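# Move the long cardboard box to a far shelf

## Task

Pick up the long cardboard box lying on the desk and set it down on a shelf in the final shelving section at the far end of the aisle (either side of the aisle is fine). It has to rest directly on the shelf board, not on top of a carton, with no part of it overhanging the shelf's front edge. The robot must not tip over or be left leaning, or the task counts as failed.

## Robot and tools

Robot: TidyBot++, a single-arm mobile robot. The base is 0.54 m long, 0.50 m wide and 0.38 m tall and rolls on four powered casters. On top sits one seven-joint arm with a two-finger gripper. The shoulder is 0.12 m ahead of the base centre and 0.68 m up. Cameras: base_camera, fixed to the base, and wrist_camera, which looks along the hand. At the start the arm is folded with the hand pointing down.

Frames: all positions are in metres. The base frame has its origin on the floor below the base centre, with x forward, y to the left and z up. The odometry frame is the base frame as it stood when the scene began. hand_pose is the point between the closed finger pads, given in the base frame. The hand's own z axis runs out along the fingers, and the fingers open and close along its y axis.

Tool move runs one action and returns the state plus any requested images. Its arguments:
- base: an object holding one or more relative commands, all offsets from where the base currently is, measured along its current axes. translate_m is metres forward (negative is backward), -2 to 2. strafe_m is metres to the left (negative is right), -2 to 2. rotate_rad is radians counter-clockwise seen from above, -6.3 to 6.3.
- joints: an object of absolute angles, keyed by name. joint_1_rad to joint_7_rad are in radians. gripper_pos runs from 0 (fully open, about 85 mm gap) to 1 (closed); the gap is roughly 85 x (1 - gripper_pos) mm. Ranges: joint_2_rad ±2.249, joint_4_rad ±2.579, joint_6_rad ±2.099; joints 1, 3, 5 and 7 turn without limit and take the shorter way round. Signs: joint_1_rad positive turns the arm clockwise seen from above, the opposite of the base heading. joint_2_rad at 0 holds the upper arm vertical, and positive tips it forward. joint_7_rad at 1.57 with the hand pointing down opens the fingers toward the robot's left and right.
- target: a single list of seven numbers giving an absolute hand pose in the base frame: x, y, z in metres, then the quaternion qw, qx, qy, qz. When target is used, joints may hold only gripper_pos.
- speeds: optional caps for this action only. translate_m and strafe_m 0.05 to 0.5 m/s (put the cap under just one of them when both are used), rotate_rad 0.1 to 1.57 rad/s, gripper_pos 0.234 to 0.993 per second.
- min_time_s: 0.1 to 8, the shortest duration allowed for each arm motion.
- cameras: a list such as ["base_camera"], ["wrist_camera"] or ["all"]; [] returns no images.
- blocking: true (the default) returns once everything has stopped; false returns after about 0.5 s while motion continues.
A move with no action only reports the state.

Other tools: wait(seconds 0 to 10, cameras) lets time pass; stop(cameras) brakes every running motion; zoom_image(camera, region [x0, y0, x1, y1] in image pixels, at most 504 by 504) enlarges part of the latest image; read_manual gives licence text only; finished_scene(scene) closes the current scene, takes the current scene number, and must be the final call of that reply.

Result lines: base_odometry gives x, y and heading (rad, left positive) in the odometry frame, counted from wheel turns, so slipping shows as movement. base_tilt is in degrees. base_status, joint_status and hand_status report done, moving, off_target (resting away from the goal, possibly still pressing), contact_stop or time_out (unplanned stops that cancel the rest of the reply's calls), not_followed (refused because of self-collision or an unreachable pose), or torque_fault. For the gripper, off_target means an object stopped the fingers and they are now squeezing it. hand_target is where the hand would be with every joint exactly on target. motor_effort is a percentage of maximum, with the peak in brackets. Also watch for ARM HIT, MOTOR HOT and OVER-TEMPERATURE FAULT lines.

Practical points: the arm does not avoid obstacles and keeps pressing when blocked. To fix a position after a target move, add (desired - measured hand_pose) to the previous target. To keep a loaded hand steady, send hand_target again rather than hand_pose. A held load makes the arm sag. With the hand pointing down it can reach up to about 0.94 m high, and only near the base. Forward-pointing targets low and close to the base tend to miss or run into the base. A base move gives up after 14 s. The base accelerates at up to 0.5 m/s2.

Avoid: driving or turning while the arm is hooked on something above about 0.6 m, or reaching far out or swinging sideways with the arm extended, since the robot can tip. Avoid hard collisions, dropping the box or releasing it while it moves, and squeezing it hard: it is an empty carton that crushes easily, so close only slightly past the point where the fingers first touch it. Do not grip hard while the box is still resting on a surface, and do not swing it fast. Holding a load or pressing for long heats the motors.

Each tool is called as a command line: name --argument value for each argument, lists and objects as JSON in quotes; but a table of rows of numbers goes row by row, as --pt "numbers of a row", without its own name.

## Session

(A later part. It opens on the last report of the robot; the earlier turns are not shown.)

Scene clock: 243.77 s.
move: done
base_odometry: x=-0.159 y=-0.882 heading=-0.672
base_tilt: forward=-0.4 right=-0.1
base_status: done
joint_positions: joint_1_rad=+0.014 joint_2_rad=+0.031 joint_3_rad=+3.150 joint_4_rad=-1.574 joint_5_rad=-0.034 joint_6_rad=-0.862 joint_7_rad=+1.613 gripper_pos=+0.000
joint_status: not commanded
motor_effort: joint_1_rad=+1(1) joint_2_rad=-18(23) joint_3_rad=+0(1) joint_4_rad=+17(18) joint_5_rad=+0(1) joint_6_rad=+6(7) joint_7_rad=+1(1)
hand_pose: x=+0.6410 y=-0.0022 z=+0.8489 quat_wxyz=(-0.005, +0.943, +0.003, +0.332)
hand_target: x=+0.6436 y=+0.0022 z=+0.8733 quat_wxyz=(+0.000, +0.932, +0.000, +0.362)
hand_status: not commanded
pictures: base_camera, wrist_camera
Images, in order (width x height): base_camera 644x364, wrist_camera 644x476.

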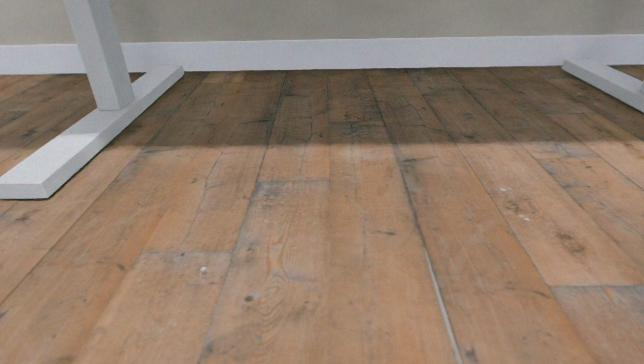

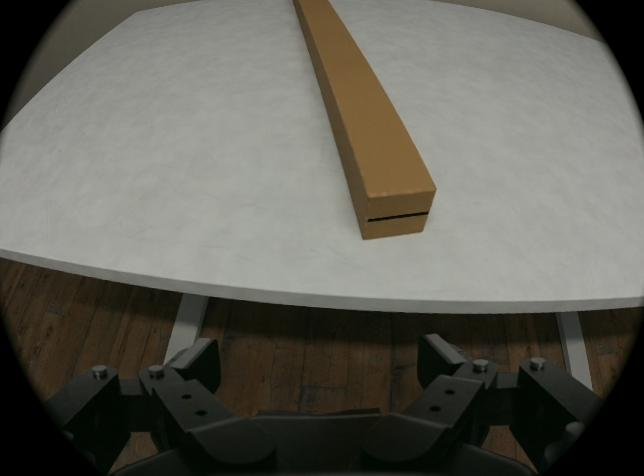

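move --target '[0.60, 0, 0.92, 0, 0.924, 0, 0.383]' --min_time_s 2 --base '{"rotate_rad": 0.17}' --speeds '{"rotate_rad": 0.3}' --cameras '[]'

move --base '{"strafe_m": -0.207}' --speeds '{"strafe_m": 0.2}' --cameras '["all"]'

Scene clock: 274.47 s.
move: done
base_odometry: x=-0.159 y=-0.882 heading=-0.502
base_tilt: forward=-0.4 right=-0.1
base_status: done
joint_positions: joint_1_rad=+0.002 joint_2_rad=-0.080 joint_3_rad=+3.148 joint_4_rad=-1.574 joint_5_rad=-0.030 joint_6_rad=-0.863 joint_7_rad=+1.613 gripper_pos=+0.000
joint_status: not commanded
motor_effort: joint_1_rad=+0(3) joint_2_rad=-15(20) joint_3_rad=+0(2) joint_4_rad=+17(18) joint_5_rad=+0(1) joint_6_rad=+6(7) joint_7_rad=+0(1)
hand_pose: x=+0.6189 y=+0.0039 z=+0.9055 quat_wxyz=(-0.005, +0.924, +0.011, +0.383)
hand_target: x=+0.6000 y=+0.0000 z=+0.9200 quat_wxyz=(+0.000, +0.924, +0.000, +0.383)
hand_status: done (0.024 m and 1.4 deg from the pose sent, 0.082 m and 6.3 deg at the start)

Scene clock: 276.23 s.
move: done
base_odometry: x=-0.258 y=-1.063 heading=-0.501
base_tilt: forward=-0.4 right=-0.1
base_status: done
joint_positions: joint_1_rad=-0.003 joint_2_rad=-0.081 joint_3_rad=+3.153 joint_4_rad=-1.574 joint_5_rad=-0.029 joint_6_rad=-0.863 joint_7_rad=+1.613 gripper_pos=+0.000
joint_status: not commanded
motor_effort: joint_1_rad=+1(2) joint_2_rad=-15(17) joint_3_rad=+0(2) joint_4_rad=+17(18) joint_5_rad=+0(1) joint_6_rad=+7(7) joint_7_rad=+1(1)
hand_pose: x=+0.6188 y=+0.0036 z=+0.9059 quat_wxyz=(-0.004, +0.924, +0.011, +0.383)
hand_target: x=+0.6000 y=+0.0000 z=+0.9200 quat_wxyz=(+0.000, +0.924, +0.000, +0.383)
hand_status: not commanded
pictures: base_camera, wrist_camera
Images, in order (width x height): base_camera 644x364, wrist_camera 644x476.

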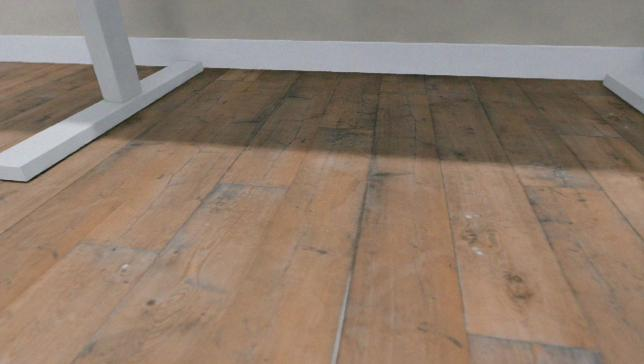

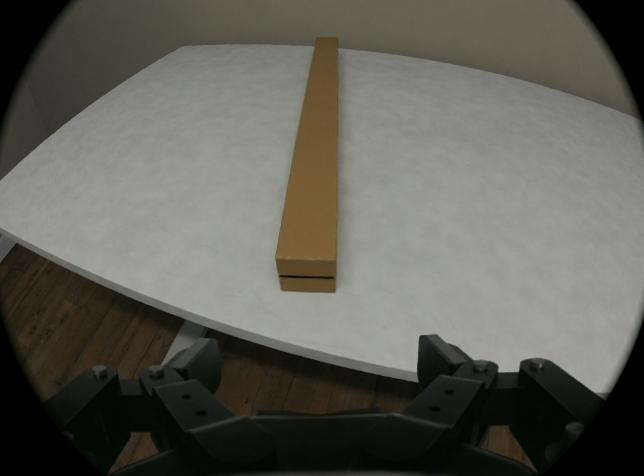

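zoom_image --camera "wrist_camera" --region '[250, 20, 390, 300]'

Scaled by 1.800.

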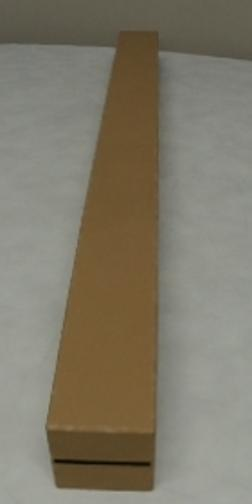

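move --base '{"rotate_rad": -0.04}'

move --base '{"strafe_m": 0.045, "translate_m": 0.35}' --speeds '{"translate_m": 0.2}' --cameras '["all"]'

Scene clock: 293.70 s.
move: done
base_odometry: x=-0.259 y=-1.064 heading=-0.540
base_tilt: forward=-0.4 right=-0.1
base_status: done
joint_positions: joint_1_rad=-0.006 joint_2_rad=-0.081 joint_3_rad=+3.159 joint_4_rad=-1.574 joint_5_rad=-0.026 joint_6_rad=-0.863 joint_7_rad=+1.613 gripper_pos=+0.000
joint_status: not commanded
motor_effort: joint_1_rad=+0(2) joint_2_rad=-16(16) joint_3_rad=+0(2) joint_4_rad=+17(18) joint_5_rad=+0(1) joint_6_rad=+6(7) joint_7_rad=+1(1)
hand_pose: x=+0.6189 y=+0.0019 z=+0.9059 quat_wxyz=(-0.003, +0.924, +0.010, +0.383)
hand_target: x=+0.6000 y=+0.0000 z=+0.9200 quat_wxyz=(+0.000, +0.924, +0.000, +0.383)
hand_status: not commanded
pictures: none

Scene clock: 296.20 s.
move: done
base_odometry: x=+0.065 y=-1.205 heading=-0.541
base_tilt: forward=-0.4 right=-0.1
base_status: done
joint_positions: joint_1_rad=-0.006 joint_2_rad=-0.094 joint_3_rad=+3.159 joint_4_rad=-1.574 joint_5_rad=-0.026 joint_6_rad=-0.864 joint_7_rad=+1.613 gripper_pos=+0.000
joint_status: not commanded
motor_effort: joint_1_rad=+1(1) joint_2_rad=-15(18) joint_3_rad=+0(1) joint_4_rad=+17(18) joint_5_rad=+0(1) joint_6_rad=+7(7) joint_7_rad=+0(1)
hand_pose: x=+0.6158 y=+0.0019 z=+0.9121 quat_wxyz=(-0.003, +0.921, +0.010, +0.389)
hand_target: x=+0.6000 y=+0.0000 z=+0.9200 quat_wxyz=(+0.000, +0.924, +0.000, +0.383)
hand_status: not commanded
pictures: base_camera, wrist_camera
Images, in order (width x height): base_camera 644x364, wrist_camera 644x476.

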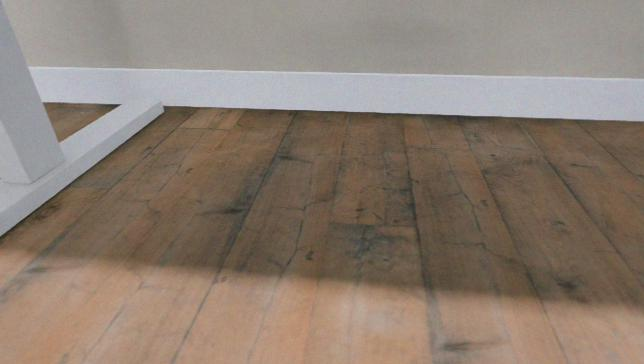

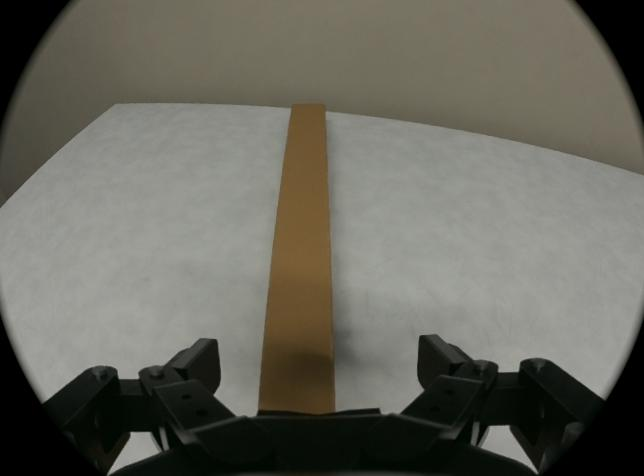

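move --base '{"strafe_m": 0.022, "translate_m": 0.05}' --speeds '{"translate_m": 0.1}' --target '[0.74, 0, 0.90, 0, 0.924, 0, 0.383]' --min_time_s 2 --cameras '["wrist_camera"]'

Scene clock: 306.07 s.
move: done
base_odometry: x=+0.119 y=-1.212 heading=-0.541
base_tilt: forward=-0.3 right=+0.0
base_status: done
joint_positions: joint_1_rad=-0.006 joint_2_rad=+0.188 joint_3_rad=+3.159 joint_4_rad=-1.309 joint_5_rad=-0.026 joint_6_rad=-0.864 joint_7_rad=+1.613 gripper_pos=+0.000
joint_status: not commanded
motor_effort: joint_1_rad=+1(2) joint_2_rad=-25(26) joint_3_rad=-1(2) joint_4_rad=+17(18) joint_5_rad=+0(1) joint_6_rad=+6(7) joint_7_rad=+1(1)
hand_pose: x=+0.7305 y=+0.0018 z=+0.8978 quat_wxyz=(-0.001, +0.924, +0.011, +0.381)
hand_target: x=+0.7400 y=+0.0000 z=+0.9000 quat_wxyz=(+0.000, +0.924, +0.000, +0.383)
hand_status: done (0.010 m and 1.3 deg from the pose sent, 0.125 m and 1.4 deg at the start)
Images, in order (width x height): wrist_camera 644x476.

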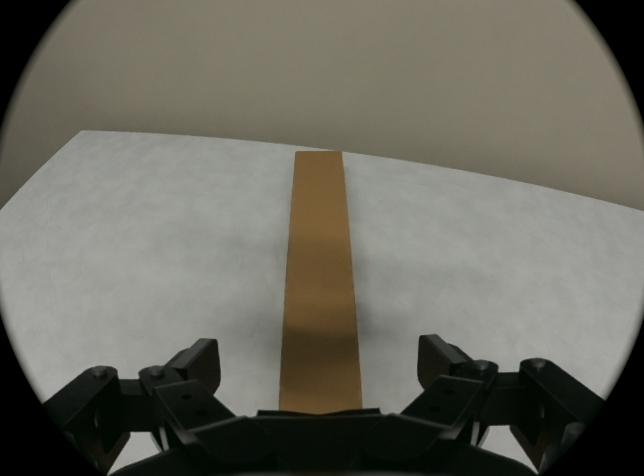

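move --target '[0.745, 0, 0.845, 0, 0.924, 0, 0.383]' --min_time_s 2 --cameras '["wrist_camera"]'

Scene clock: 310.93 s.
move: done
base_odometry: x=+0.119 y=-1.212 heading=-0.541
base_tilt: forward=-0.3 right=-0.1
base_status: not commanded
joint_positions: joint_1_rad=-0.006 joint_2_rad=+0.194 joint_3_rad=+3.159 joint_4_rad=-1.404 joint_5_rad=-0.026 joint_6_rad=-0.746 joint_7_rad=+1.613 gripper_pos=+0.000
joint_status: not commanded
motor_effort: joint_1_rad=+1(1) joint_2_rad=-25(25) joint_3_rad=+0(1) joint_4_rad=+17(19) joint_5_rad=+0(0) joint_6_rad=+6(7) joint_7_rad=+0(1)
hand_pose: x=+0.7374 y=+0.0010 z=+0.8691 quat_wxyz=(+0.000, +0.921, +0.010, +0.389)
hand_target: x=+0.7450 y=+0.0000 z=+0.8450 quat_wxyz=(+0.000, +0.924, +0.000, +0.383)
hand_status: done (0.025 m and 1.4 deg from the pose sent, 0.055 m and 1.3 deg at the start)
Images, in order (width x height): wrist_camera 644x476.

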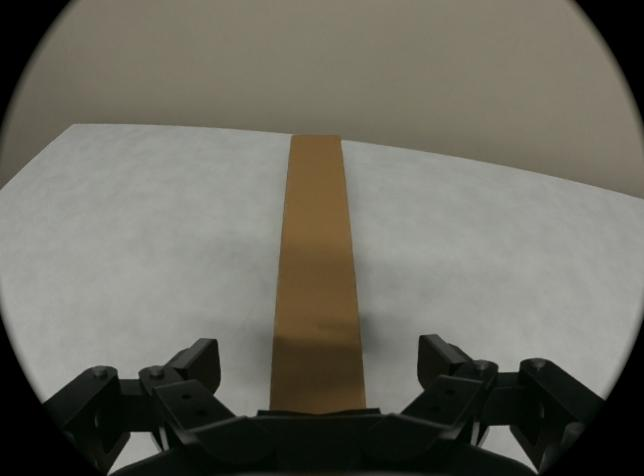

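move --target '[0.752, 0, 0.80, 0, 0.924, 0, 0.383]' --min_time_s 2 --cameras '["wrist_camera"]'

Scene clock: 315.33 s.
move: done
base_odometry: x=+0.119 y=-1.212 heading=-0.541
base_tilt: forward=-0.4 right=-0.1
base_status: not commanded
joint_positions: joint_1_rad=-0.006 joint_2_rad=+0.226 joint_3_rad=+3.159 joint_4_rad=-1.505 joint_5_rad=-0.026 joint_6_rad=-0.611 joint_7_rad=+1.613 gripper_pos=+0.000
joint_status: not commanded
motor_effort: joint_1_rad=+1(1) joint_2_rad=-26(26) joint_3_rad=-1(1) joint_4_rad=+17(18) joint_5_rad=+0(0) joint_6_rad=+7(7) joint_7_rad=+1(1)
hand_pose: x=+0.7472 y=+0.0001 z=+0.8246 quat_wxyz=(+0.001, +0.921, +0.009, +0.389)
hand_target: x=+0.7520 y=+0.0000 z=+0.8000 quat_wxyz=(+0.000, +0.924, +0.000, +0.383)
hand_status: done (0.025 m and 1.3 deg from the pose sent, 0.071 m and 1.4 deg at the start)
Images, in order (width x height): wrist_camera 644x476.

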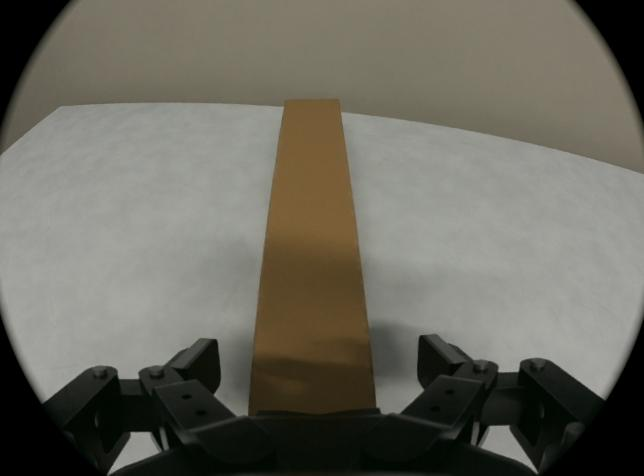

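move --target '[0.756, 0.003, 0.775, 0, 0.9336, 0, 0.3584]' --min_time_s 2 --cameras '["wrist_camera"]'

Scene clock: 323.83 s.
move: done
base_odometry: x=+0.119 y=-1.212 heading=-0.541
base_tilt: forward=-0.4 right=-0.1
base_status: not commanded
joint_positions: joint_1_rad=-0.006 joint_2_rad=+0.270 joint_3_rad=+3.159 joint_4_rad=-1.505 joint_5_rad=-0.026 joint_6_rad=-0.611 joint_7_rad=+1.613 gripper_pos=+0.000
joint_status: not commanded
motor_effort: joint_1_rad=+0(1) joint_2_rad=-27(28) joint_3_rad=-1(1) joint_4_rad=+17(18) joint_5_rad=+0(0) joint_6_rad=+6(7) joint_7_rad=+0(1)
hand_pose: x=+0.7529 y=+0.0001 z=+0.7972 quat_wxyz=(+0.001, +0.929, +0.009, +0.369)
hand_target: x=+0.7560 y=+0.0030 z=+0.7750 quat_wxyz=(+0.000, +0.934, +0.000, +0.358)
hand_status: done (0.023 m and 1.7 deg from the pose sent, 0.050 m and 3.9 deg at the start)
Images, in order (width x height): wrist_camera 644x476.

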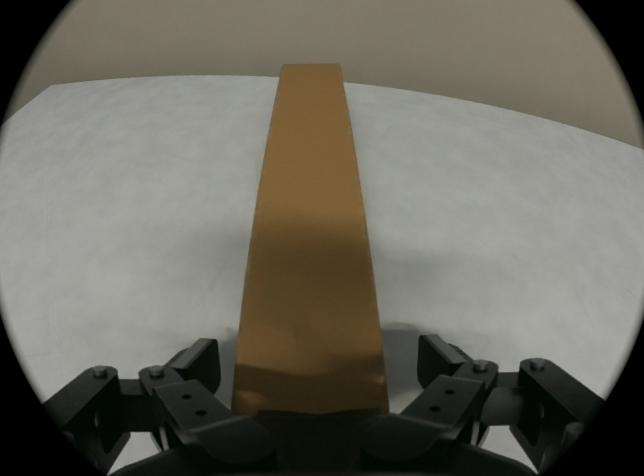

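move --target '[0.756, 0.010, 0.763, 0, 0.9336, 0, 0.3584]' --min_time_s 1.5 --cameras '["wrist_camera"]'

Scene clock: 328.27 s.
move: done
base_odometry: x=+0.119 y=-1.212 heading=-0.541
base_tilt: forward=-0.4 right=-0.1
base_status: not commanded
joint_positions: joint_1_rad=-0.018 joint_2_rad=+0.274 joint_3_rad=+3.159 joint_4_rad=-1.514 joint_5_rad=-0.026 joint_6_rad=-0.597 joint_7_rad=+1.594 gripper_pos=+0.000
joint_status: not commanded
motor_effort: joint_1_rad=+0(1) joint_2_rad=-26(27) joint_3_rad=-1(1) joint_4_rad=+17(18) joint_5_rad=-1(1) joint_6_rad=+6(7) joint_7_rad=+0(1)
hand_pose: x=+0.7537 y=+0.0071 z=+0.7925 quat_wxyz=(-0.004, +0.929, +0.005, +0.369)
hand_target: x=+0.7560 y=+0.0100 z=+0.7630 quat_wxyz=(+0.000, +0.934, +0.000, +0.358)
hand_status: done (0.030 m and 1.5 deg from the pose sent, 0.036 m and 1.7 deg at the start)
Images, in order (width x height): wrist_camera 644x476.

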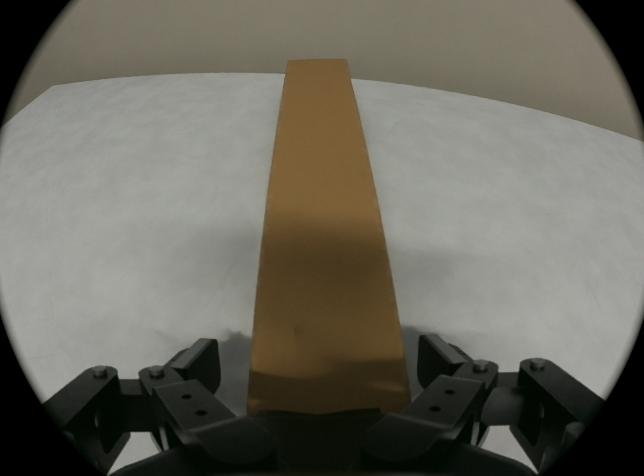

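move --joints '{"gripper_pos": 0.2}' --speeds '{"gripper_pos": 0.234}' --cameras '["wrist_camera"]'

zoom_image --camera "wrist_camera" --region '[180, 280, 460, 476]'

Scene clock: 336.33 s.
move: done
base_odometry: x=+0.119 y=-1.212 heading=-0.541
base_tilt: forward=-0.4 right=-0.1
base_status: not commanded
joint_positions: joint_1_rad=-0.018 joint_2_rad=+0.274 joint_3_rad=+3.159 joint_4_rad=-1.514 joint_5_rad=-0.026 joint_6_rad=-0.594 joint_7_rad=+1.594 gripper_pos=+0.199
joint_status: all done
motor_effort: joint_1_rad=+0(1) joint_2_rad=-24(26) joint_3_rad=-1(1) joint_4_rad=+16(17) joint_5_rad=+0(1) joint_6_rad=+6(7) joint_7_rad=+0(1)
hand_pose: x=+0.7543 y=+0.0072 z=+0.7931 quat_wxyz=(-0.004, +0.929, +0.005, +0.370)
hand_target: x=+0.7560 y=+0.0100 z=+0.7630 quat_wxyz=(+0.000, +0.934, +0.000, +0.358)
hand_status: not commanded
Images, in order (width x height): wrist_camera 644x476.

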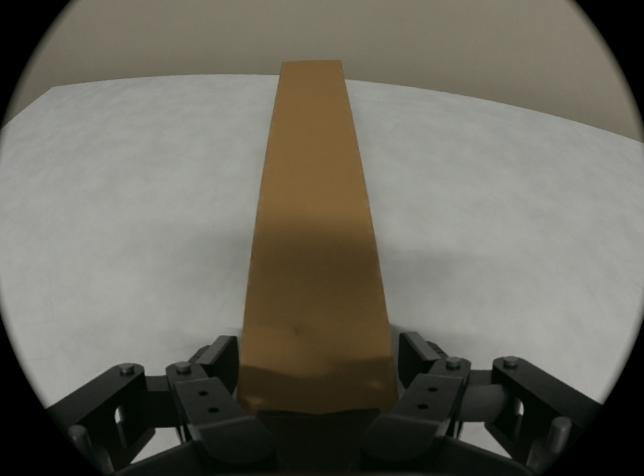

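Scaled by 1.800.

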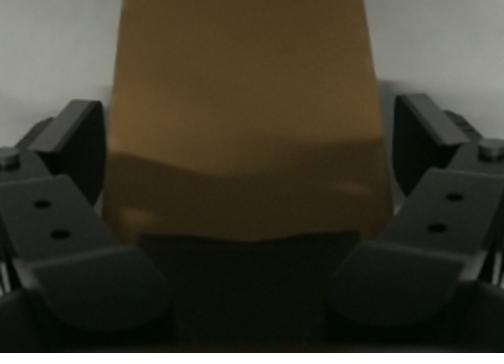

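move --joints '{"gripper_pos": 0.23}' --speeds '{"gripper_pos": 0.234}' --cameras '[]'

move --joints '{"gripper_pos": 0.24}' --speeds '{"gripper_pos": 0.234}' --cameras '["wrist_camera"]'

zoom_image --camera "wrist_camera" --region '[180, 280, 460, 476]'

Scene clock: 339.83 s.
move: done
base_odometry: x=+0.119 y=-1.212 heading=-0.541
base_tilt: forward=-0.3 right=-0.1
base_status: not commanded
joint_positions: joint_1_rad=-0.018 joint_2_rad=+0.274 joint_3_rad=+3.159 joint_4_rad=-1.514 joint_5_rad=-0.026 joint_6_rad=-0.593 joint_7_rad=+1.594 gripper_pos=+0.229
joint_status: all done
motor_effort: joint_1_rad=+0(1) joint_2_rad=-23(25) joint_3_rad=-1(1) joint_4_rad=+15(16) joint_5_rad=-1(1) joint_6_rad=+5(6) joint_7_rad=+1(1)
hand_pose: x=+0.7547 y=+0.0074 z=+0.7934 quat_wxyz=(-0.004, +0.929, +0.005, +0.371)
hand_target: x=+0.7560 y=+0.0100 z=+0.7630 quat_wxyz=(+0.000, +0.934, +0.000, +0.358)
hand_status: not commanded

Scene clock: 340.43 s.
move: done
base_odometry: x=+0.119 y=-1.212 heading=-0.541
base_tilt: forward=-0.3 right=-0.1
base_status: not commanded
joint_positions: joint_1_rad=-0.018 joint_2_rad=+0.274 joint_3_rad=+3.159 joint_4_rad=-1.514 joint_5_rad=-0.026 joint_6_rad=-0.593 joint_7_rad=+1.594 gripper_pos=+0.237
joint_status: all done
motor_effort: joint_1_rad=+0(1) joint_2_rad=-24(24) joint_3_rad=-1(1) joint_4_rad=+15(16) joint_5_rad=+0(1) joint_6_rad=+5(6) joint_7_rad=+1(1)
hand_pose: x=+0.7547 y=+0.0074 z=+0.7934 quat_wxyz=(-0.004, +0.929, +0.005, +0.371)
hand_target: x=+0.7560 y=+0.0100 z=+0.7630 quat_wxyz=(+0.000, +0.934, +0.000, +0.358)
hand_status: not commanded
Images, in order (width x height): wrist_camera 644x476.

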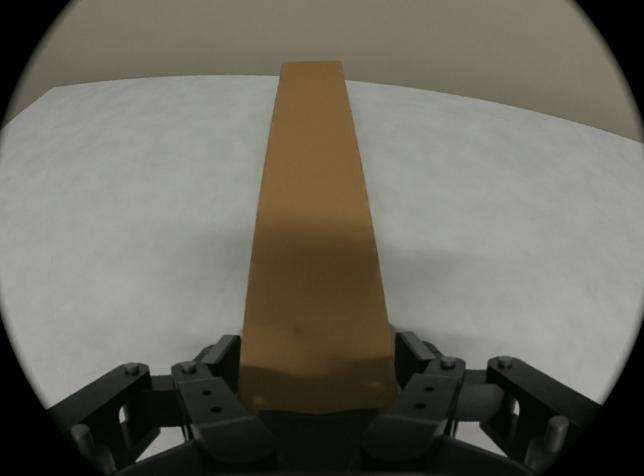

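Scaled by 1.800.

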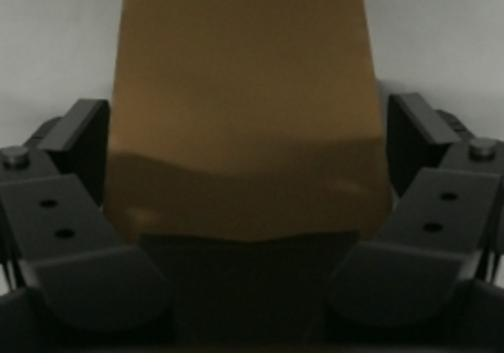

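move --joints '{"gripper_pos": 0.25}' --speeds '{"gripper_pos": 0.234}' --cameras '[]'

move --joints '{"gripper_pos": 0.26}' --speeds '{"gripper_pos": 0.234}' --cameras '["wrist_camera"]'

zoom_image --camera "wrist_camera" --region '[180, 280, 460, 476]'

Scene clock: 343.97 s.
move: done
base_odometry: x=+0.119 y=-1.212 heading=-0.541
base_tilt: forward=-0.3 right=-0.1
base_status: not commanded
joint_positions: joint_1_rad=-0.019 joint_2_rad=+0.274 joint_3_rad=+3.159 joint_4_rad=-1.514 joint_5_rad=-0.026 joint_6_rad=-0.591 joint_7_rad=+1.594 gripper_pos=+0.249
joint_status: all done
motor_effort: joint_1_rad=+0(1) joint_2_rad=-23(24) joint_3_rad=-1(1) joint_4_rad=+15(15) joint_5_rad=-1(1) joint_6_rad=+5(6) joint_7_rad=+0(1)
hand_pose: x=+0.7551 y=+0.0074 z=+0.7938 quat_wxyz=(-0.004, +0.928, +0.005, +0.372)
hand_target: x=+0.7560 y=+0.0100 z=+0.7630 quat_wxyz=(+0.000, +0.934, +0.000, +0.358)
hand_status: not commanded

Scene clock: 344.57 s.
move: done
base_odometry: x=+0.119 y=-1.212 heading=-0.541
base_tilt: forward=-0.3 right=-0.1
base_status: not commanded
joint_positions: joint_1_rad=-0.019 joint_2_rad=+0.274 joint_3_rad=+3.159 joint_4_rad=-1.514 joint_5_rad=-0.026 joint_6_rad=-0.591 joint_7_rad=+1.594 gripper_pos=+0.257
joint_status: all done
motor_effort: joint_1_rad=+0(1) joint_2_rad=-22(23) joint_3_rad=-1(1) joint_4_rad=+14(15) joint_5_rad=+0(0) joint_6_rad=+5(5) joint_7_rad=+0(1)
hand_pose: x=+0.7551 y=+0.0074 z=+0.7938 quat_wxyz=(-0.004, +0.928, +0.005, +0.372)
hand_target: x=+0.7560 y=+0.0100 z=+0.7630 quat_wxyz=(+0.000, +0.934, +0.000, +0.358)
hand_status: not commanded
Images, in order (width x height): wrist_camera 644x476.

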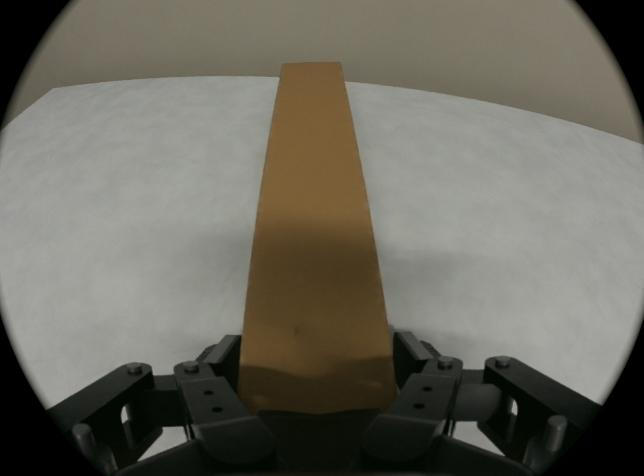

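Scaled by 1.800.

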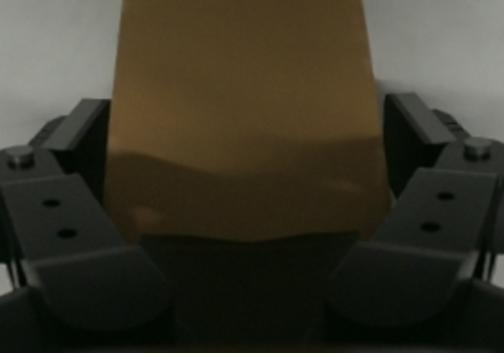

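move --joints '{"gripper_pos": 0.27}' --speeds '{"gripper_pos": 0.234}' --cameras '[]'

move --joints '{"gripper_pos": 0.28}' --speeds '{"gripper_pos": 0.234}' --cameras '["wrist_camera"]'

zoom_image --camera "wrist_camera" --region '[180, 280, 460, 476]'

Scene clock: 349.47 s.
move: done
base_odometry: x=+0.119 y=-1.212 heading=-0.541
base_tilt: forward=-0.4 right=-0.2
base_status: not commanded
joint_positions: joint_1_rad=-0.019 joint_2_rad=+0.274 joint_3_rad=+3.159 joint_4_rad=-1.514 joint_5_rad=-0.026 joint_6_rad=-0.591 joint_7_rad=+1.594 gripper_pos=+0.271
joint_status: all done
motor_effort: joint_1_rad=+0(1) joint_2_rad=-22(23) joint_3_rad=-1(1) joint_4_rad=+14(15) joint_5_rad=+0(1) joint_6_rad=+6(6) joint_7_rad=+0(1)
hand_pose: x=+0.7551 y=+0.0074 z=+0.7938 quat_wxyz=(-0.004, +0.928, +0.005, +0.372)
hand_target: x=+0.7560 y=+0.0100 z=+0.7630 quat_wxyz=(+0.000, +0.934, +0.000, +0.358)
hand_status: not commanded

Scene clock: 350.13 s.
move: done
base_odometry: x=+0.119 y=-1.212 heading=-0.541
base_tilt: forward=-0.3 right=-0.1
base_status: not commanded
joint_positions: joint_1_rad=-0.019 joint_2_rad=+0.274 joint_3_rad=+3.159 joint_4_rad=-1.514 joint_5_rad=-0.026 joint_6_rad=-0.590 joint_7_rad=+1.594 gripper_pos=+0.281
joint_status: all done
motor_effort: joint_1_rad=+0(1) joint_2_rad=-22(23) joint_3_rad=-1(1) joint_4_rad=+14(15) joint_5_rad=+0(1) joint_6_rad=+5(6) joint_7_rad=+1(1)
hand_pose: x=+0.7554 y=+0.0075 z=+0.7941 quat_wxyz=(-0.004, +0.928, +0.005, +0.373)
hand_target: x=+0.7560 y=+0.0100 z=+0.7630 quat_wxyz=(+0.000, +0.934, +0.000, +0.358)
hand_status: not commanded
Images, in order (width x height): wrist_camera 644x476.

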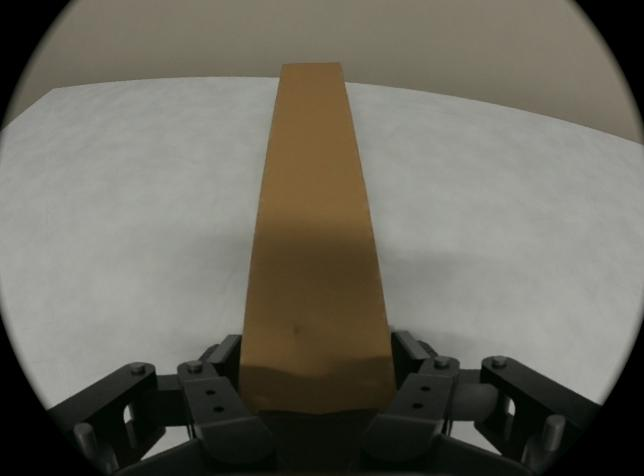

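Scaled by 1.800.

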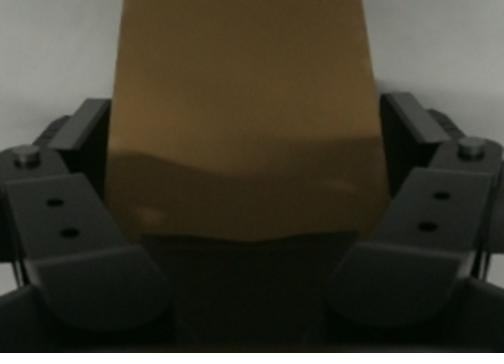

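move --joints '{"gripper_pos": 0.29}' --speeds '{"gripper_pos": 0.234}' --cameras '[]'

move --joints '{"gripper_pos": 0.30}' --speeds '{"gripper_pos": 0.234}' --cameras '[]'

move --joints '{"gripper_pos": 0.31}' --speeds '{"gripper_pos": 0.234}' --cameras '["wrist_camera"]'

zoom_image --camera "wrist_camera" --region '[180, 280, 460, 476]'

Scene clock: 354.60 s.
move: done
base_odometry: x=+0.119 y=-1.212 heading=-0.541
base_tilt: forward=-0.4 right=-0.1
base_status: not commanded
joint_positions: joint_1_rad=-0.019 joint_2_rad=+0.274 joint_3_rad=+3.159 joint_4_rad=-1.514 joint_5_rad=-0.026 joint_6_rad=-0.590 joint_7_rad=+1.594 gripper_pos=+0.290
joint_status: all done
motor_effort: joint_1_rad=+0(0) joint_2_rad=-22(22) joint_3_rad=-1(1) joint_4_rad=+14(15) joint_5_rad=-1(1) joint_6_rad=+5(6) joint_7_rad=+0(1)
hand_pose: x=+0.7554 y=+0.0075 z=+0.7941 quat_wxyz=(-0.004, +0.928, +0.005, +0.373)
hand_target: x=+0.7560 y=+0.0100 z=+0.7630 quat_wxyz=(+0.000, +0.934, +0.000, +0.358)
hand_status: not commanded

Scene clock: 355.27 s.
move: done
base_odometry: x=+0.119 y=-1.212 heading=-0.541
base_tilt: forward=-0.3 right=-0.1
base_status: not commanded
joint_positions: joint_1_rad=-0.019 joint_2_rad=+0.274 joint_3_rad=+3.159 joint_4_rad=-1.514 joint_5_rad=-0.026 joint_6_rad=-0.590 joint_7_rad=+1.594 gripper_pos=+0.300
joint_status: all done
motor_effort: joint_1_rad=+0(1) joint_2_rad=-21(22) joint_3_rad=-1(1) joint_4_rad=+14(14) joint_5_rad=-1(1) joint_6_rad=+5(5) joint_7_rad=+1(1)
hand_pose: x=+0.7554 y=+0.0075 z=+0.7941 quat_wxyz=(-0.004, +0.928, +0.005, +0.373)
hand_target: x=+0.7560 y=+0.0100 z=+0.7630 quat_wxyz=(+0.000, +0.934, +0.000, +0.358)
hand_status: not commanded

Scene clock: 356.13 s.
move: done
base_odometry: x=+0.119 y=-1.212 heading=-0.541
base_tilt: forward=-0.3 right=-0.1
base_status: not commanded
joint_positions: joint_1_rad=-0.019 joint_2_rad=+0.274 joint_3_rad=+3.159 joint_4_rad=-1.514 joint_5_rad=-0.026 joint_6_rad=-0.589 joint_7_rad=+1.594 gripper_pos=+0.311
joint_status: all done
motor_effort: joint_1_rad=+0(1) joint_2_rad=-21(22) joint_3_rad=-1(1) joint_4_rad=+14(14) joint_5_rad=+0(1) joint_6_rad=+5(6) joint_7_rad=+1(1)
hand_pose: x=+0.7556 y=+0.0076 z=+0.7943 quat_wxyz=(-0.004, +0.928, +0.005, +0.373)
hand_target: x=+0.7560 y=+0.0100 z=+0.7630 quat_wxyz=(+0.000, +0.934, +0.000, +0.358)
hand_status: not commanded
Images, in order (width x height): wrist_camera 644x476.

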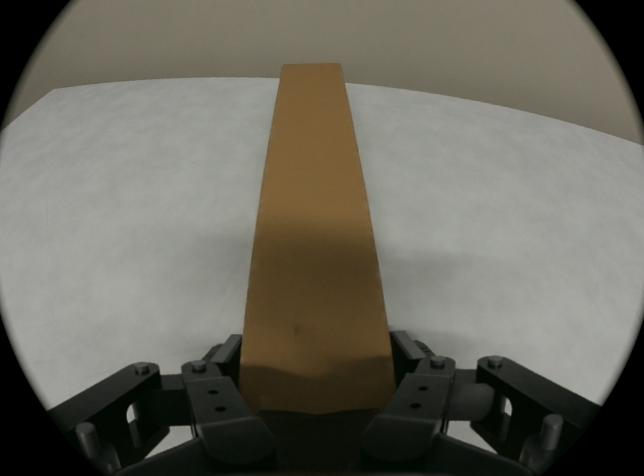

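Scaled by 1.800.

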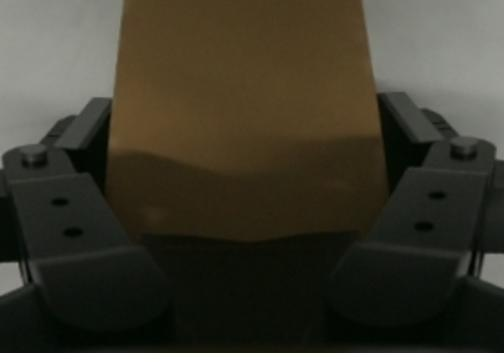

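move --target '[0.756, 0.007, 0.86, 0, 0.9336, 0, 0.3584]' --min_time_s 3 --cameras '["wrist_camera"]'

zoom_image --camera "wrist_camera" --region '[180, 280, 460, 476]'

Scene clock: 362.40 s.
move: done
base_odometry: x=+0.119 y=-1.212 heading=-0.541
base_tilt: forward=-0.4 right=-0.1
base_status: not commanded
joint_positions: joint_1_rad=-0.020 joint_2_rad=+0.274 joint_3_rad=+3.159 joint_4_rad=-1.313 joint_5_rad=-0.026 joint_6_rad=-0.796 joint_7_rad=+1.594 gripper_pos=+0.311
joint_status: not commanded
motor_effort: joint_1_rad=+0(1) joint_2_rad=-27(28) joint_3_rad=-1(1) joint_4_rad=+17(18) joint_5_rad=+0(1) joint_6_rad=+6(7) joint_7_rad=+1(1)
hand_pose: x=+0.7615 y=+0.0100 z=+0.8554 quat_wxyz=(-0.006, +0.929, +0.008, +0.370)
hand_target: x=+0.7560 y=+0.0070 z=+0.8600 quat_wxyz=(+0.000, +0.934, +0.000, +0.358)
hand_status: done (0.008 m and 1.8 deg from the pose sent, 0.066 m and 2.0 deg at the start)
Images, in order (width x height): wrist_camera 644x476.

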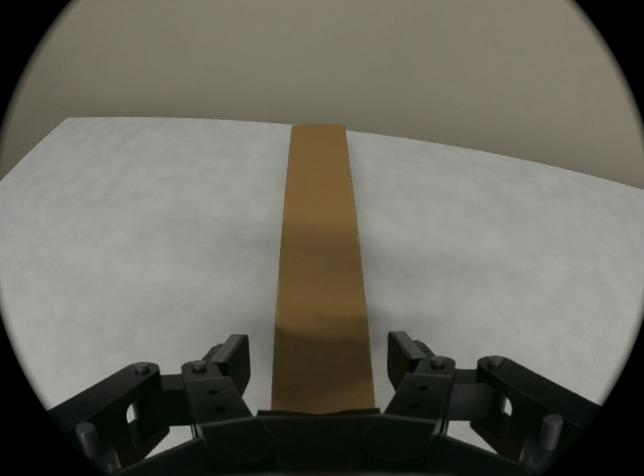

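Scaled by 1.800.

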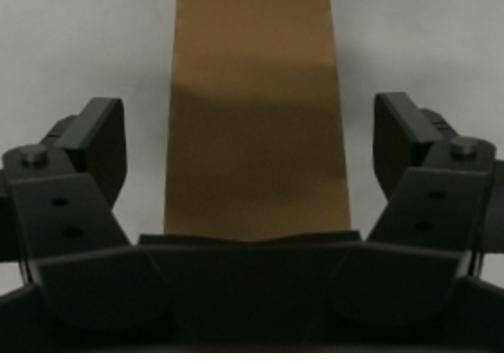

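move --joints '{"gripper_pos": 0.0}' --target '[0.752, 0.005, 0.80, 0, 0.94, 0, 0.342]' --min_time_s 2 --cameras '["wrist_camera"]'

move --target '[0.754, 0.007, 0.765, 0, 0.94, 0, 0.342]' --min_time_s 2 --cameras '["wrist_camera"]'

Scene clock: 383.73 s.
move: done
base_odometry: x=+0.119 y=-1.212 heading=-0.541
base_tilt: forward=-0.3 right=-0.1
base_status: not commanded
joint_positions: joint_1_rad=-0.020 joint_2_rad=+0.274 joint_3_rad=+3.159 joint_4_rad=-1.392 joint_5_rad=-0.026 joint_6_rad=-0.772 joint_7_rad=+1.594 gripper_pos=+0.000
joint_status: all done
motor_effort: joint_1_rad=+0(1) joint_2_rad=-27(28) joint_3_rad=-1(1) joint_4_rad=+17(18) joint_5_rad=+0(1) joint_6_rad=+6(7) joint_7_rad=+1(1)
hand_pose: x=+0.7474 y=+0.0096 z=+0.8194 quat_wxyz=(-0.006, +0.939, +0.008, +0.344)
hand_target: x=+0.7520 y=+0.0050 z=+0.8000 quat_wxyz=(+0.000, +0.940, +0.000, +0.342)
hand_status: done (0.020 m and 1.1 deg from the pose sent, 0.056 m and 3.6 deg at the start)
Images, in order (width x height): wrist_camera 644x476.

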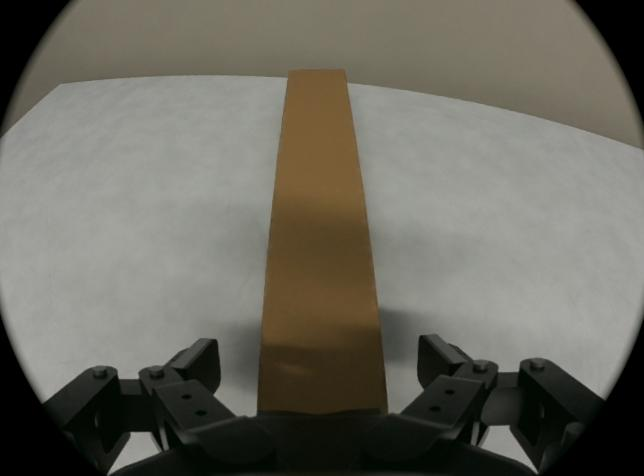

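Scene clock: 386.03 s.
move: done
base_odometry: x=+0.119 y=-1.212 heading=-0.541
base_tilt: forward=-0.4 right=-0.1
base_status: not commanded
joint_positions: joint_1_rad=-0.020 joint_2_rad=+0.286 joint_3_rad=+3.159 joint_4_rad=-1.475 joint_5_rad=-0.026 joint_6_rad=-0.669 joint_7_rad=+1.594 gripper_pos=+0.000
joint_status: not commanded
motor_effort: joint_1_rad=+0(1) joint_2_rad=-27(28) joint_3_rad=+0(1) joint_4_rad=+18(18) joint_5_rad=+0(0) joint_6_rad=+6(7) joint_7_rad=+1(1)
hand_pose: x=+0.7500 y=+0.0089 z=+0.7906 quat_wxyz=(-0.005, +0.937, +0.007, +0.349)
hand_target: x=+0.7540 y=+0.0070 z=+0.7650 quat_wxyz=(+0.000, +0.940, +0.000, +0.342)
hand_status: done (0.026 m and 1.3 deg from the pose sent, 0.055 m and 1.1 deg at the start)
Images, in order (width x height): wrist_camera 644x476.

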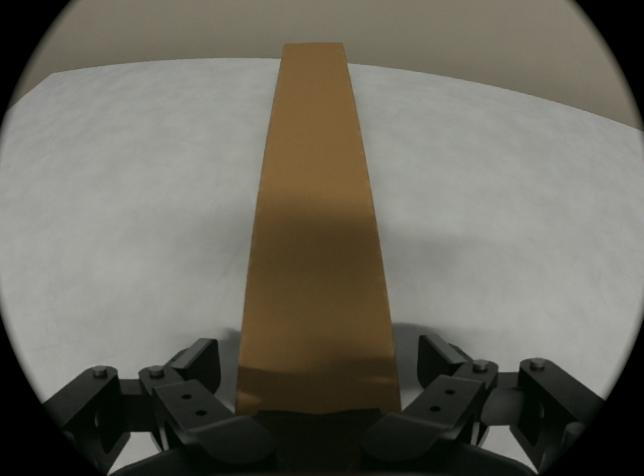

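move --target '[0.755, 0.007, 0.745, 0, 0.94, 0, 0.342]' --min_time_s 1.5 --cameras '[]'

move --target '[0.756, 0.007, 0.735, 0, 0.94, 0, 0.342]' --min_time_s 1.5 --cameras '["wrist_camera"]'

Scene clock: 391.27 s.
move: done
base_odometry: x=+0.119 y=-1.212 heading=-0.541
base_tilt: forward=-0.4 right=-0.1
base_status: not commanded
joint_positions: joint_1_rad=-0.020 joint_2_rad=+0.287 joint_3_rad=+3.159 joint_4_rad=-1.503 joint_5_rad=-0.026 joint_6_rad=-0.599 joint_7_rad=+1.594 gripper_pos=+0.000
joint_status: not commanded
motor_effort: joint_1_rad=+0(1) joint_2_rad=-22(27) joint_3_rad=+0(1) joint_4_rad=+14(17) joint_5_rad=+0(0) joint_6_rad=+5(6) joint_7_rad=+1(2)
hand_pose: x=+0.7578 y=+0.0085 z=+0.7900 quat_wxyz=(-0.005, +0.930, +0.006, +0.368)
hand_target: x=+0.7550 y=+0.0070 z=+0.7450 quat_wxyz=(+0.000, +0.940, +0.000, +0.342)
hand_status: done (0.045 m and 3.3 deg from the pose sent, 0.046 m and 1.3 deg at the start)

Scene clock: 393.07 s.
move: done
base_odometry: x=+0.119 y=-1.212 heading=-0.541
base_tilt: forward=-0.4 right=-0.1
base_status: not commanded
joint_positions: joint_1_rad=-0.020 joint_2_rad=+0.287 joint_3_rad=+3.159 joint_4_rad=-1.515 joint_5_rad=-0.026 joint_6_rad=-0.566 joint_7_rad=+1.594 gripper_pos=+0.000
joint_status: not commanded
motor_effort: joint_1_rad=+1(2) joint_2_rad=-21(23) joint_3_rad=+0(1) joint_4_rad=+13(15) joint_5_rad=+0(1) joint_6_rad=+4(5) joint_7_rad=+1(2)
hand_pose: x=+0.7618 y=+0.0083 z=+0.7907 quat_wxyz=(-0.004, +0.926, +0.006, +0.377)
hand_target: x=+0.7560 y=+0.0070 z=+0.7350 quat_wxyz=(+0.000, +0.940, +0.000, +0.342)
hand_status: done (0.056 m and 4.4 deg from the pose sent, 0.055 m and 3.3 deg at the start)
Images, in order (width x height): wrist_camera 644x476.

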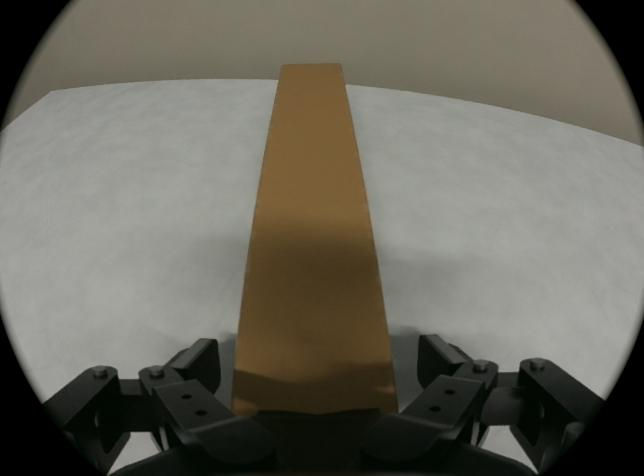

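move --target '[0.748, 0.005, 0.80, 0, 0.9537, 0, 0.3007]' --min_time_s 2 --cameras '[]'

move --target '[0.752, 0.005, 0.757, 0, 0.9537, 0, 0.3007]' --min_time_s 2 --cameras '["wrist_camera"]'

Scene clock: 414.60 s.
move: done
base_odometry: x=+0.119 y=-1.212 heading=-0.541
base_tilt: forward=-0.3 right=-0.1
base_status: not commanded
joint_positions: joint_1_rad=-0.020 joint_2_rad=+0.307 joint_3_rad=+3.159 joint_4_rad=-1.349 joint_5_rad=-0.026 joint_6_rad=-0.826 joint_7_rad=+1.594 gripper_pos=+0.000
joint_status: not commanded
motor_effort: joint_1_rad=+0(2) joint_2_rad=-28(29) joint_3_rad=-1(1) joint_4_rad=+17(17) joint_5_rad=+0(1) joint_6_rad=+6(7) joint_7_rad=+0(1)
hand_pose: x=+0.7503 y=+0.0101 z=+0.8104 quat_wxyz=(-0.006, +0.946, +0.008, +0.324)
hand_target: x=+0.7480 y=+0.0050 z=+0.8000 quat_wxyz=(+0.000, +0.954, +0.000, +0.301)
hand_status: done (0.012 m and 3.1 deg from the pose sent, 0.017 m and 9.4 deg at the start)

Scene clock: 416.90 s.
move: done
base_odometry: x=+0.119 y=-1.212 heading=-0.541
base_tilt: forward=-0.4 right=-0.1
base_status: not commanded
joint_positions: joint_1_rad=-0.020 joint_2_rad=+0.325 joint_3_rad=+3.159 joint_4_rad=-1.386 joint_5_rad=-0.026 joint_6_rad=-0.798 joint_7_rad=+1.594 gripper_pos=+0.000
joint_status: not commanded
motor_effort: joint_1_rad=+0(1) joint_2_rad=-27(29) joint_3_rad=-1(1) joint_4_rad=+16(18) joint_5_rad=+0(0) joint_6_rad=+5(6) joint_7_rad=+1(1)
hand_pose: x=+0.7487 y=+0.0099 z=+0.7854 quat_wxyz=(-0.006, +0.950, +0.008, +0.311)
hand_target: x=+0.7520 y=+0.0050 z=+0.7570 quat_wxyz=(+0.000, +0.954, +0.000, +0.301)
hand_status: done (0.029 m and 1.7 deg from the pose sent, 0.054 m and 3.1 deg at the start)
Images, in order (width x height): wrist_camera 644x476.

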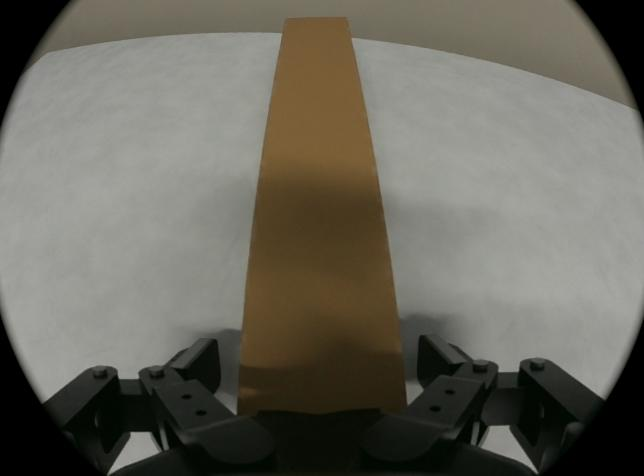

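move --joints '{"gripper_pos": 0.25}' --speeds '{"gripper_pos": 0.234}' --cameras '[]'

move --joints '{"gripper_pos": 0.29}' --speeds '{"gripper_pos": 0.234}' --cameras '[]'

move --joints '{"gripper_pos": 0.32}' --speeds '{"gripper_pos": 0.234}' --cameras '["wrist_camera"]'

zoom_image --camera "wrist_camera" --region '[180, 280, 460, 476]'

Scene clock: 422.63 s.
move: done
base_odometry: x=+0.119 y=-1.212 heading=-0.541
base_tilt: forward=-0.3 right=-0.1
base_status: not commanded
joint_positions: joint_1_rad=-0.020 joint_2_rad=+0.325 joint_3_rad=+3.160 joint_4_rad=-1.386 joint_5_rad=-0.026 joint_6_rad=-0.780 joint_7_rad=+1.594 gripper_pos=+0.250
joint_status: all done
motor_effort: joint_1_rad=+0(1) joint_2_rad=-20(27) joint_3_rad=-1(2) joint_4_rad=+11(16) joint_5_rad=-1(2) joint_6_rad=+3(6) joint_7_rad=+1(1)
hand_pose: x=+0.7532 y=+0.0096 z=+0.7888 quat_wxyz=(-0.006, +0.948, +0.008, +0.319)
hand_target: x=+0.7520 y=+0.0050 z=+0.7570 quat_wxyz=(+0.000, +0.954, +0.000, +0.301)
hand_status: not commanded

Scene clock: 423.63 s.
move: done
base_odometry: x=+0.119 y=-1.212 heading=-0.541
base_tilt: forward=-0.4 right=-0.1
base_status: not commanded
joint_positions: joint_1_rad=-0.020 joint_2_rad=+0.325 joint_3_rad=+3.160 joint_4_rad=-1.386 joint_5_rad=-0.026 joint_6_rad=-0.777 joint_7_rad=+1.594 gripper_pos=+0.291
joint_status: all done
motor_effort: joint_1_rad=+0(1) joint_2_rad=-19(20) joint_3_rad=-1(2) joint_4_rad=+11(12) joint_5_rad=-1(2) joint_6_rad=+2(3) joint_7_rad=+0(1)
hand_pose: x=+0.7538 y=+0.0096 z=+0.7893 quat_wxyz=(-0.005, +0.947, +0.008, +0.321)
hand_target: x=+0.7520 y=+0.0050 z=+0.7570 quat_wxyz=(+0.000, +0.954, +0.000, +0.301)
hand_status: not commanded

Scene clock: 424.57 s.
move: done
base_odometry: x=+0.119 y=-1.212 heading=-0.541
base_tilt: forward=-0.4 right=-0.1
base_status: not commanded
joint_positions: joint_1_rad=-0.020 joint_2_rad=+0.325 joint_3_rad=+3.160 joint_4_rad=-1.386 joint_5_rad=-0.026 joint_6_rad=-0.776 joint_7_rad=+1.594 gripper_pos=+0.319
joint_status: all done
motor_effort: joint_1_rad=+0(1) joint_2_rad=-18(19) joint_3_rad=-1(2) joint_4_rad=+10(11) joint_5_rad=-1(2) joint_6_rad=+2(3) joint_7_rad=+0(1)
hand_pose: x=+0.7543 y=+0.0096 z=+0.7896 quat_wxyz=(-0.005, +0.947, +0.008, +0.322)
hand_target: x=+0.7520 y=+0.0050 z=+0.7570 quat_wxyz=(+0.000, +0.954, +0.000, +0.301)
hand_status: not commanded
Images, in order (width x height): wrist_camera 644x476.

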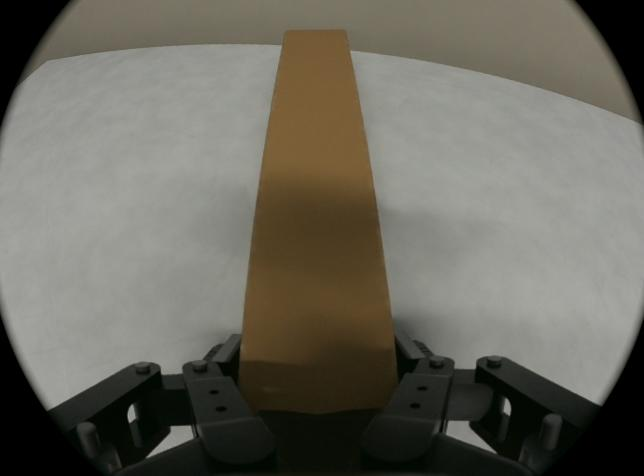

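Scaled by 1.800.

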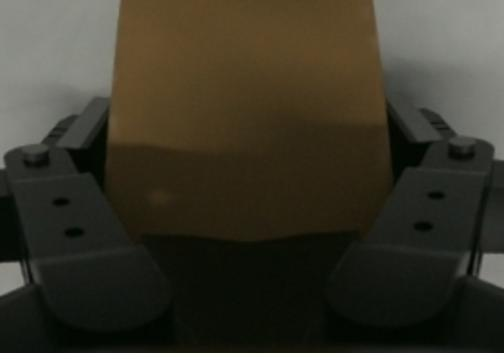

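move --joints '{"gripper_pos": 0.36}' --speeds '{"gripper_pos": 0.234}' --cameras '["wrist_camera"]'

zoom_image --camera "wrist_camera" --region '[180, 280, 460, 476]'

Scene clock: 445.23 s.
move: done
base_odometry: x=+0.119 y=-1.212 heading=-0.541
base_tilt: forward=-0.4 right=-0.1
base_status: not commanded
joint_positions: joint_1_rad=-0.020 joint_2_rad=+0.325 joint_3_rad=+3.160 joint_4_rad=-1.386 joint_5_rad=-0.026 joint_6_rad=-0.774 joint_7_rad=+1.594 gripper_pos=+0.359
joint_status: all done
motor_effort: joint_1_rad=-1(1) joint_2_rad=-17(18) joint_3_rad=-1(2) joint_4_rad=+9(11) joint_5_rad=-1(2) joint_6_rad=+2(2) joint_7_rad=+0(1)
hand_pose: x=+0.7548 y=+0.0096 z=+0.7901 quat_wxyz=(-0.005, +0.946, +0.008, +0.323)
hand_target: x=+0.7520 y=+0.0050 z=+0.7570 quat_wxyz=(+0.000, +0.954, +0.000, +0.301)
hand_status: not commanded
Images, in order (width x height): wrist_camera 644x476.

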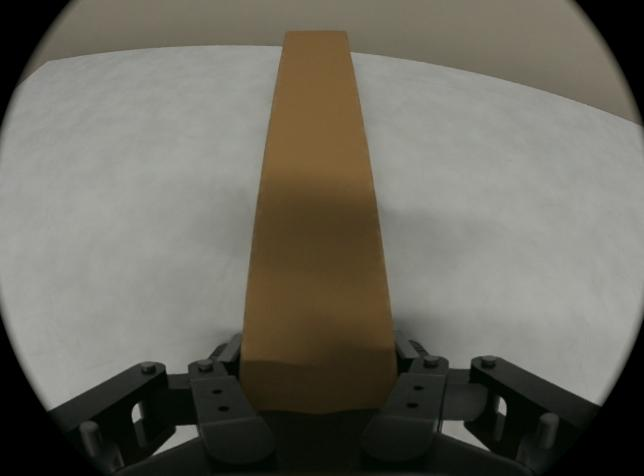

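Scaled by 1.800.

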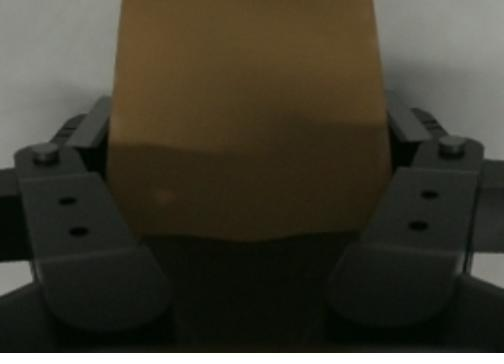

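move --target '[0.752, 0.005, 0.82, 0, 0.950, 0, 0.312]' --min_time_s 3 --cameras '["wrist_camera"]'

zoom_image --camera "wrist_camera" --region '[180, 280, 460, 476]'

Scene clock: 451.90 s.
move: done
base_odometry: x=+0.119 y=-1.212 heading=-0.541
base_tilt: forward=-0.4 right=-0.1
base_status: not commanded
joint_positions: joint_1_rad=-0.020 joint_2_rad=+0.325 joint_3_rad=+3.160 joint_4_rad=-1.311 joint_5_rad=-0.026 joint_6_rad=-0.850 joint_7_rad=+1.594 gripper_pos=+0.359
joint_status: not commanded
motor_effort: joint_1_rad=+1(1) joint_2_rad=-28(29) joint_3_rad=-1(1) joint_4_rad=+17(17) joint_5_rad=+0(1) joint_6_rad=+6(6) joint_7_rad=+1(1)
hand_pose: x=+0.7571 y=+0.0099 z=+0.8132 quat_wxyz=(-0.006, +0.947, +0.008, +0.322)
hand_target: x=+0.7520 y=+0.0050 z=+0.8200 quat_wxyz=(+0.000, +0.950, +0.000, +0.312)
hand_status: done (0.010 m and 1.7 deg from the pose sent, 0.030 m and 1.7 deg at the start)
Images, in order (width x height): wrist_camera 644x476.

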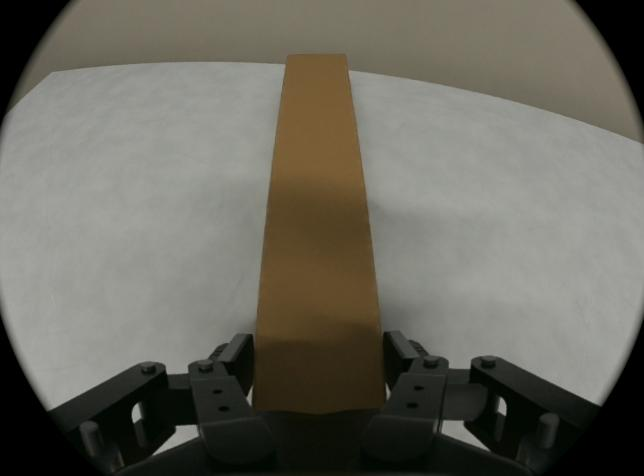

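Scaled by 1.800.

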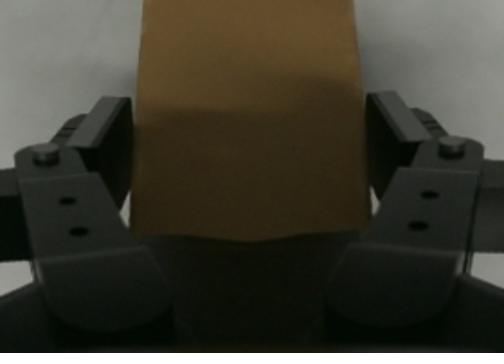

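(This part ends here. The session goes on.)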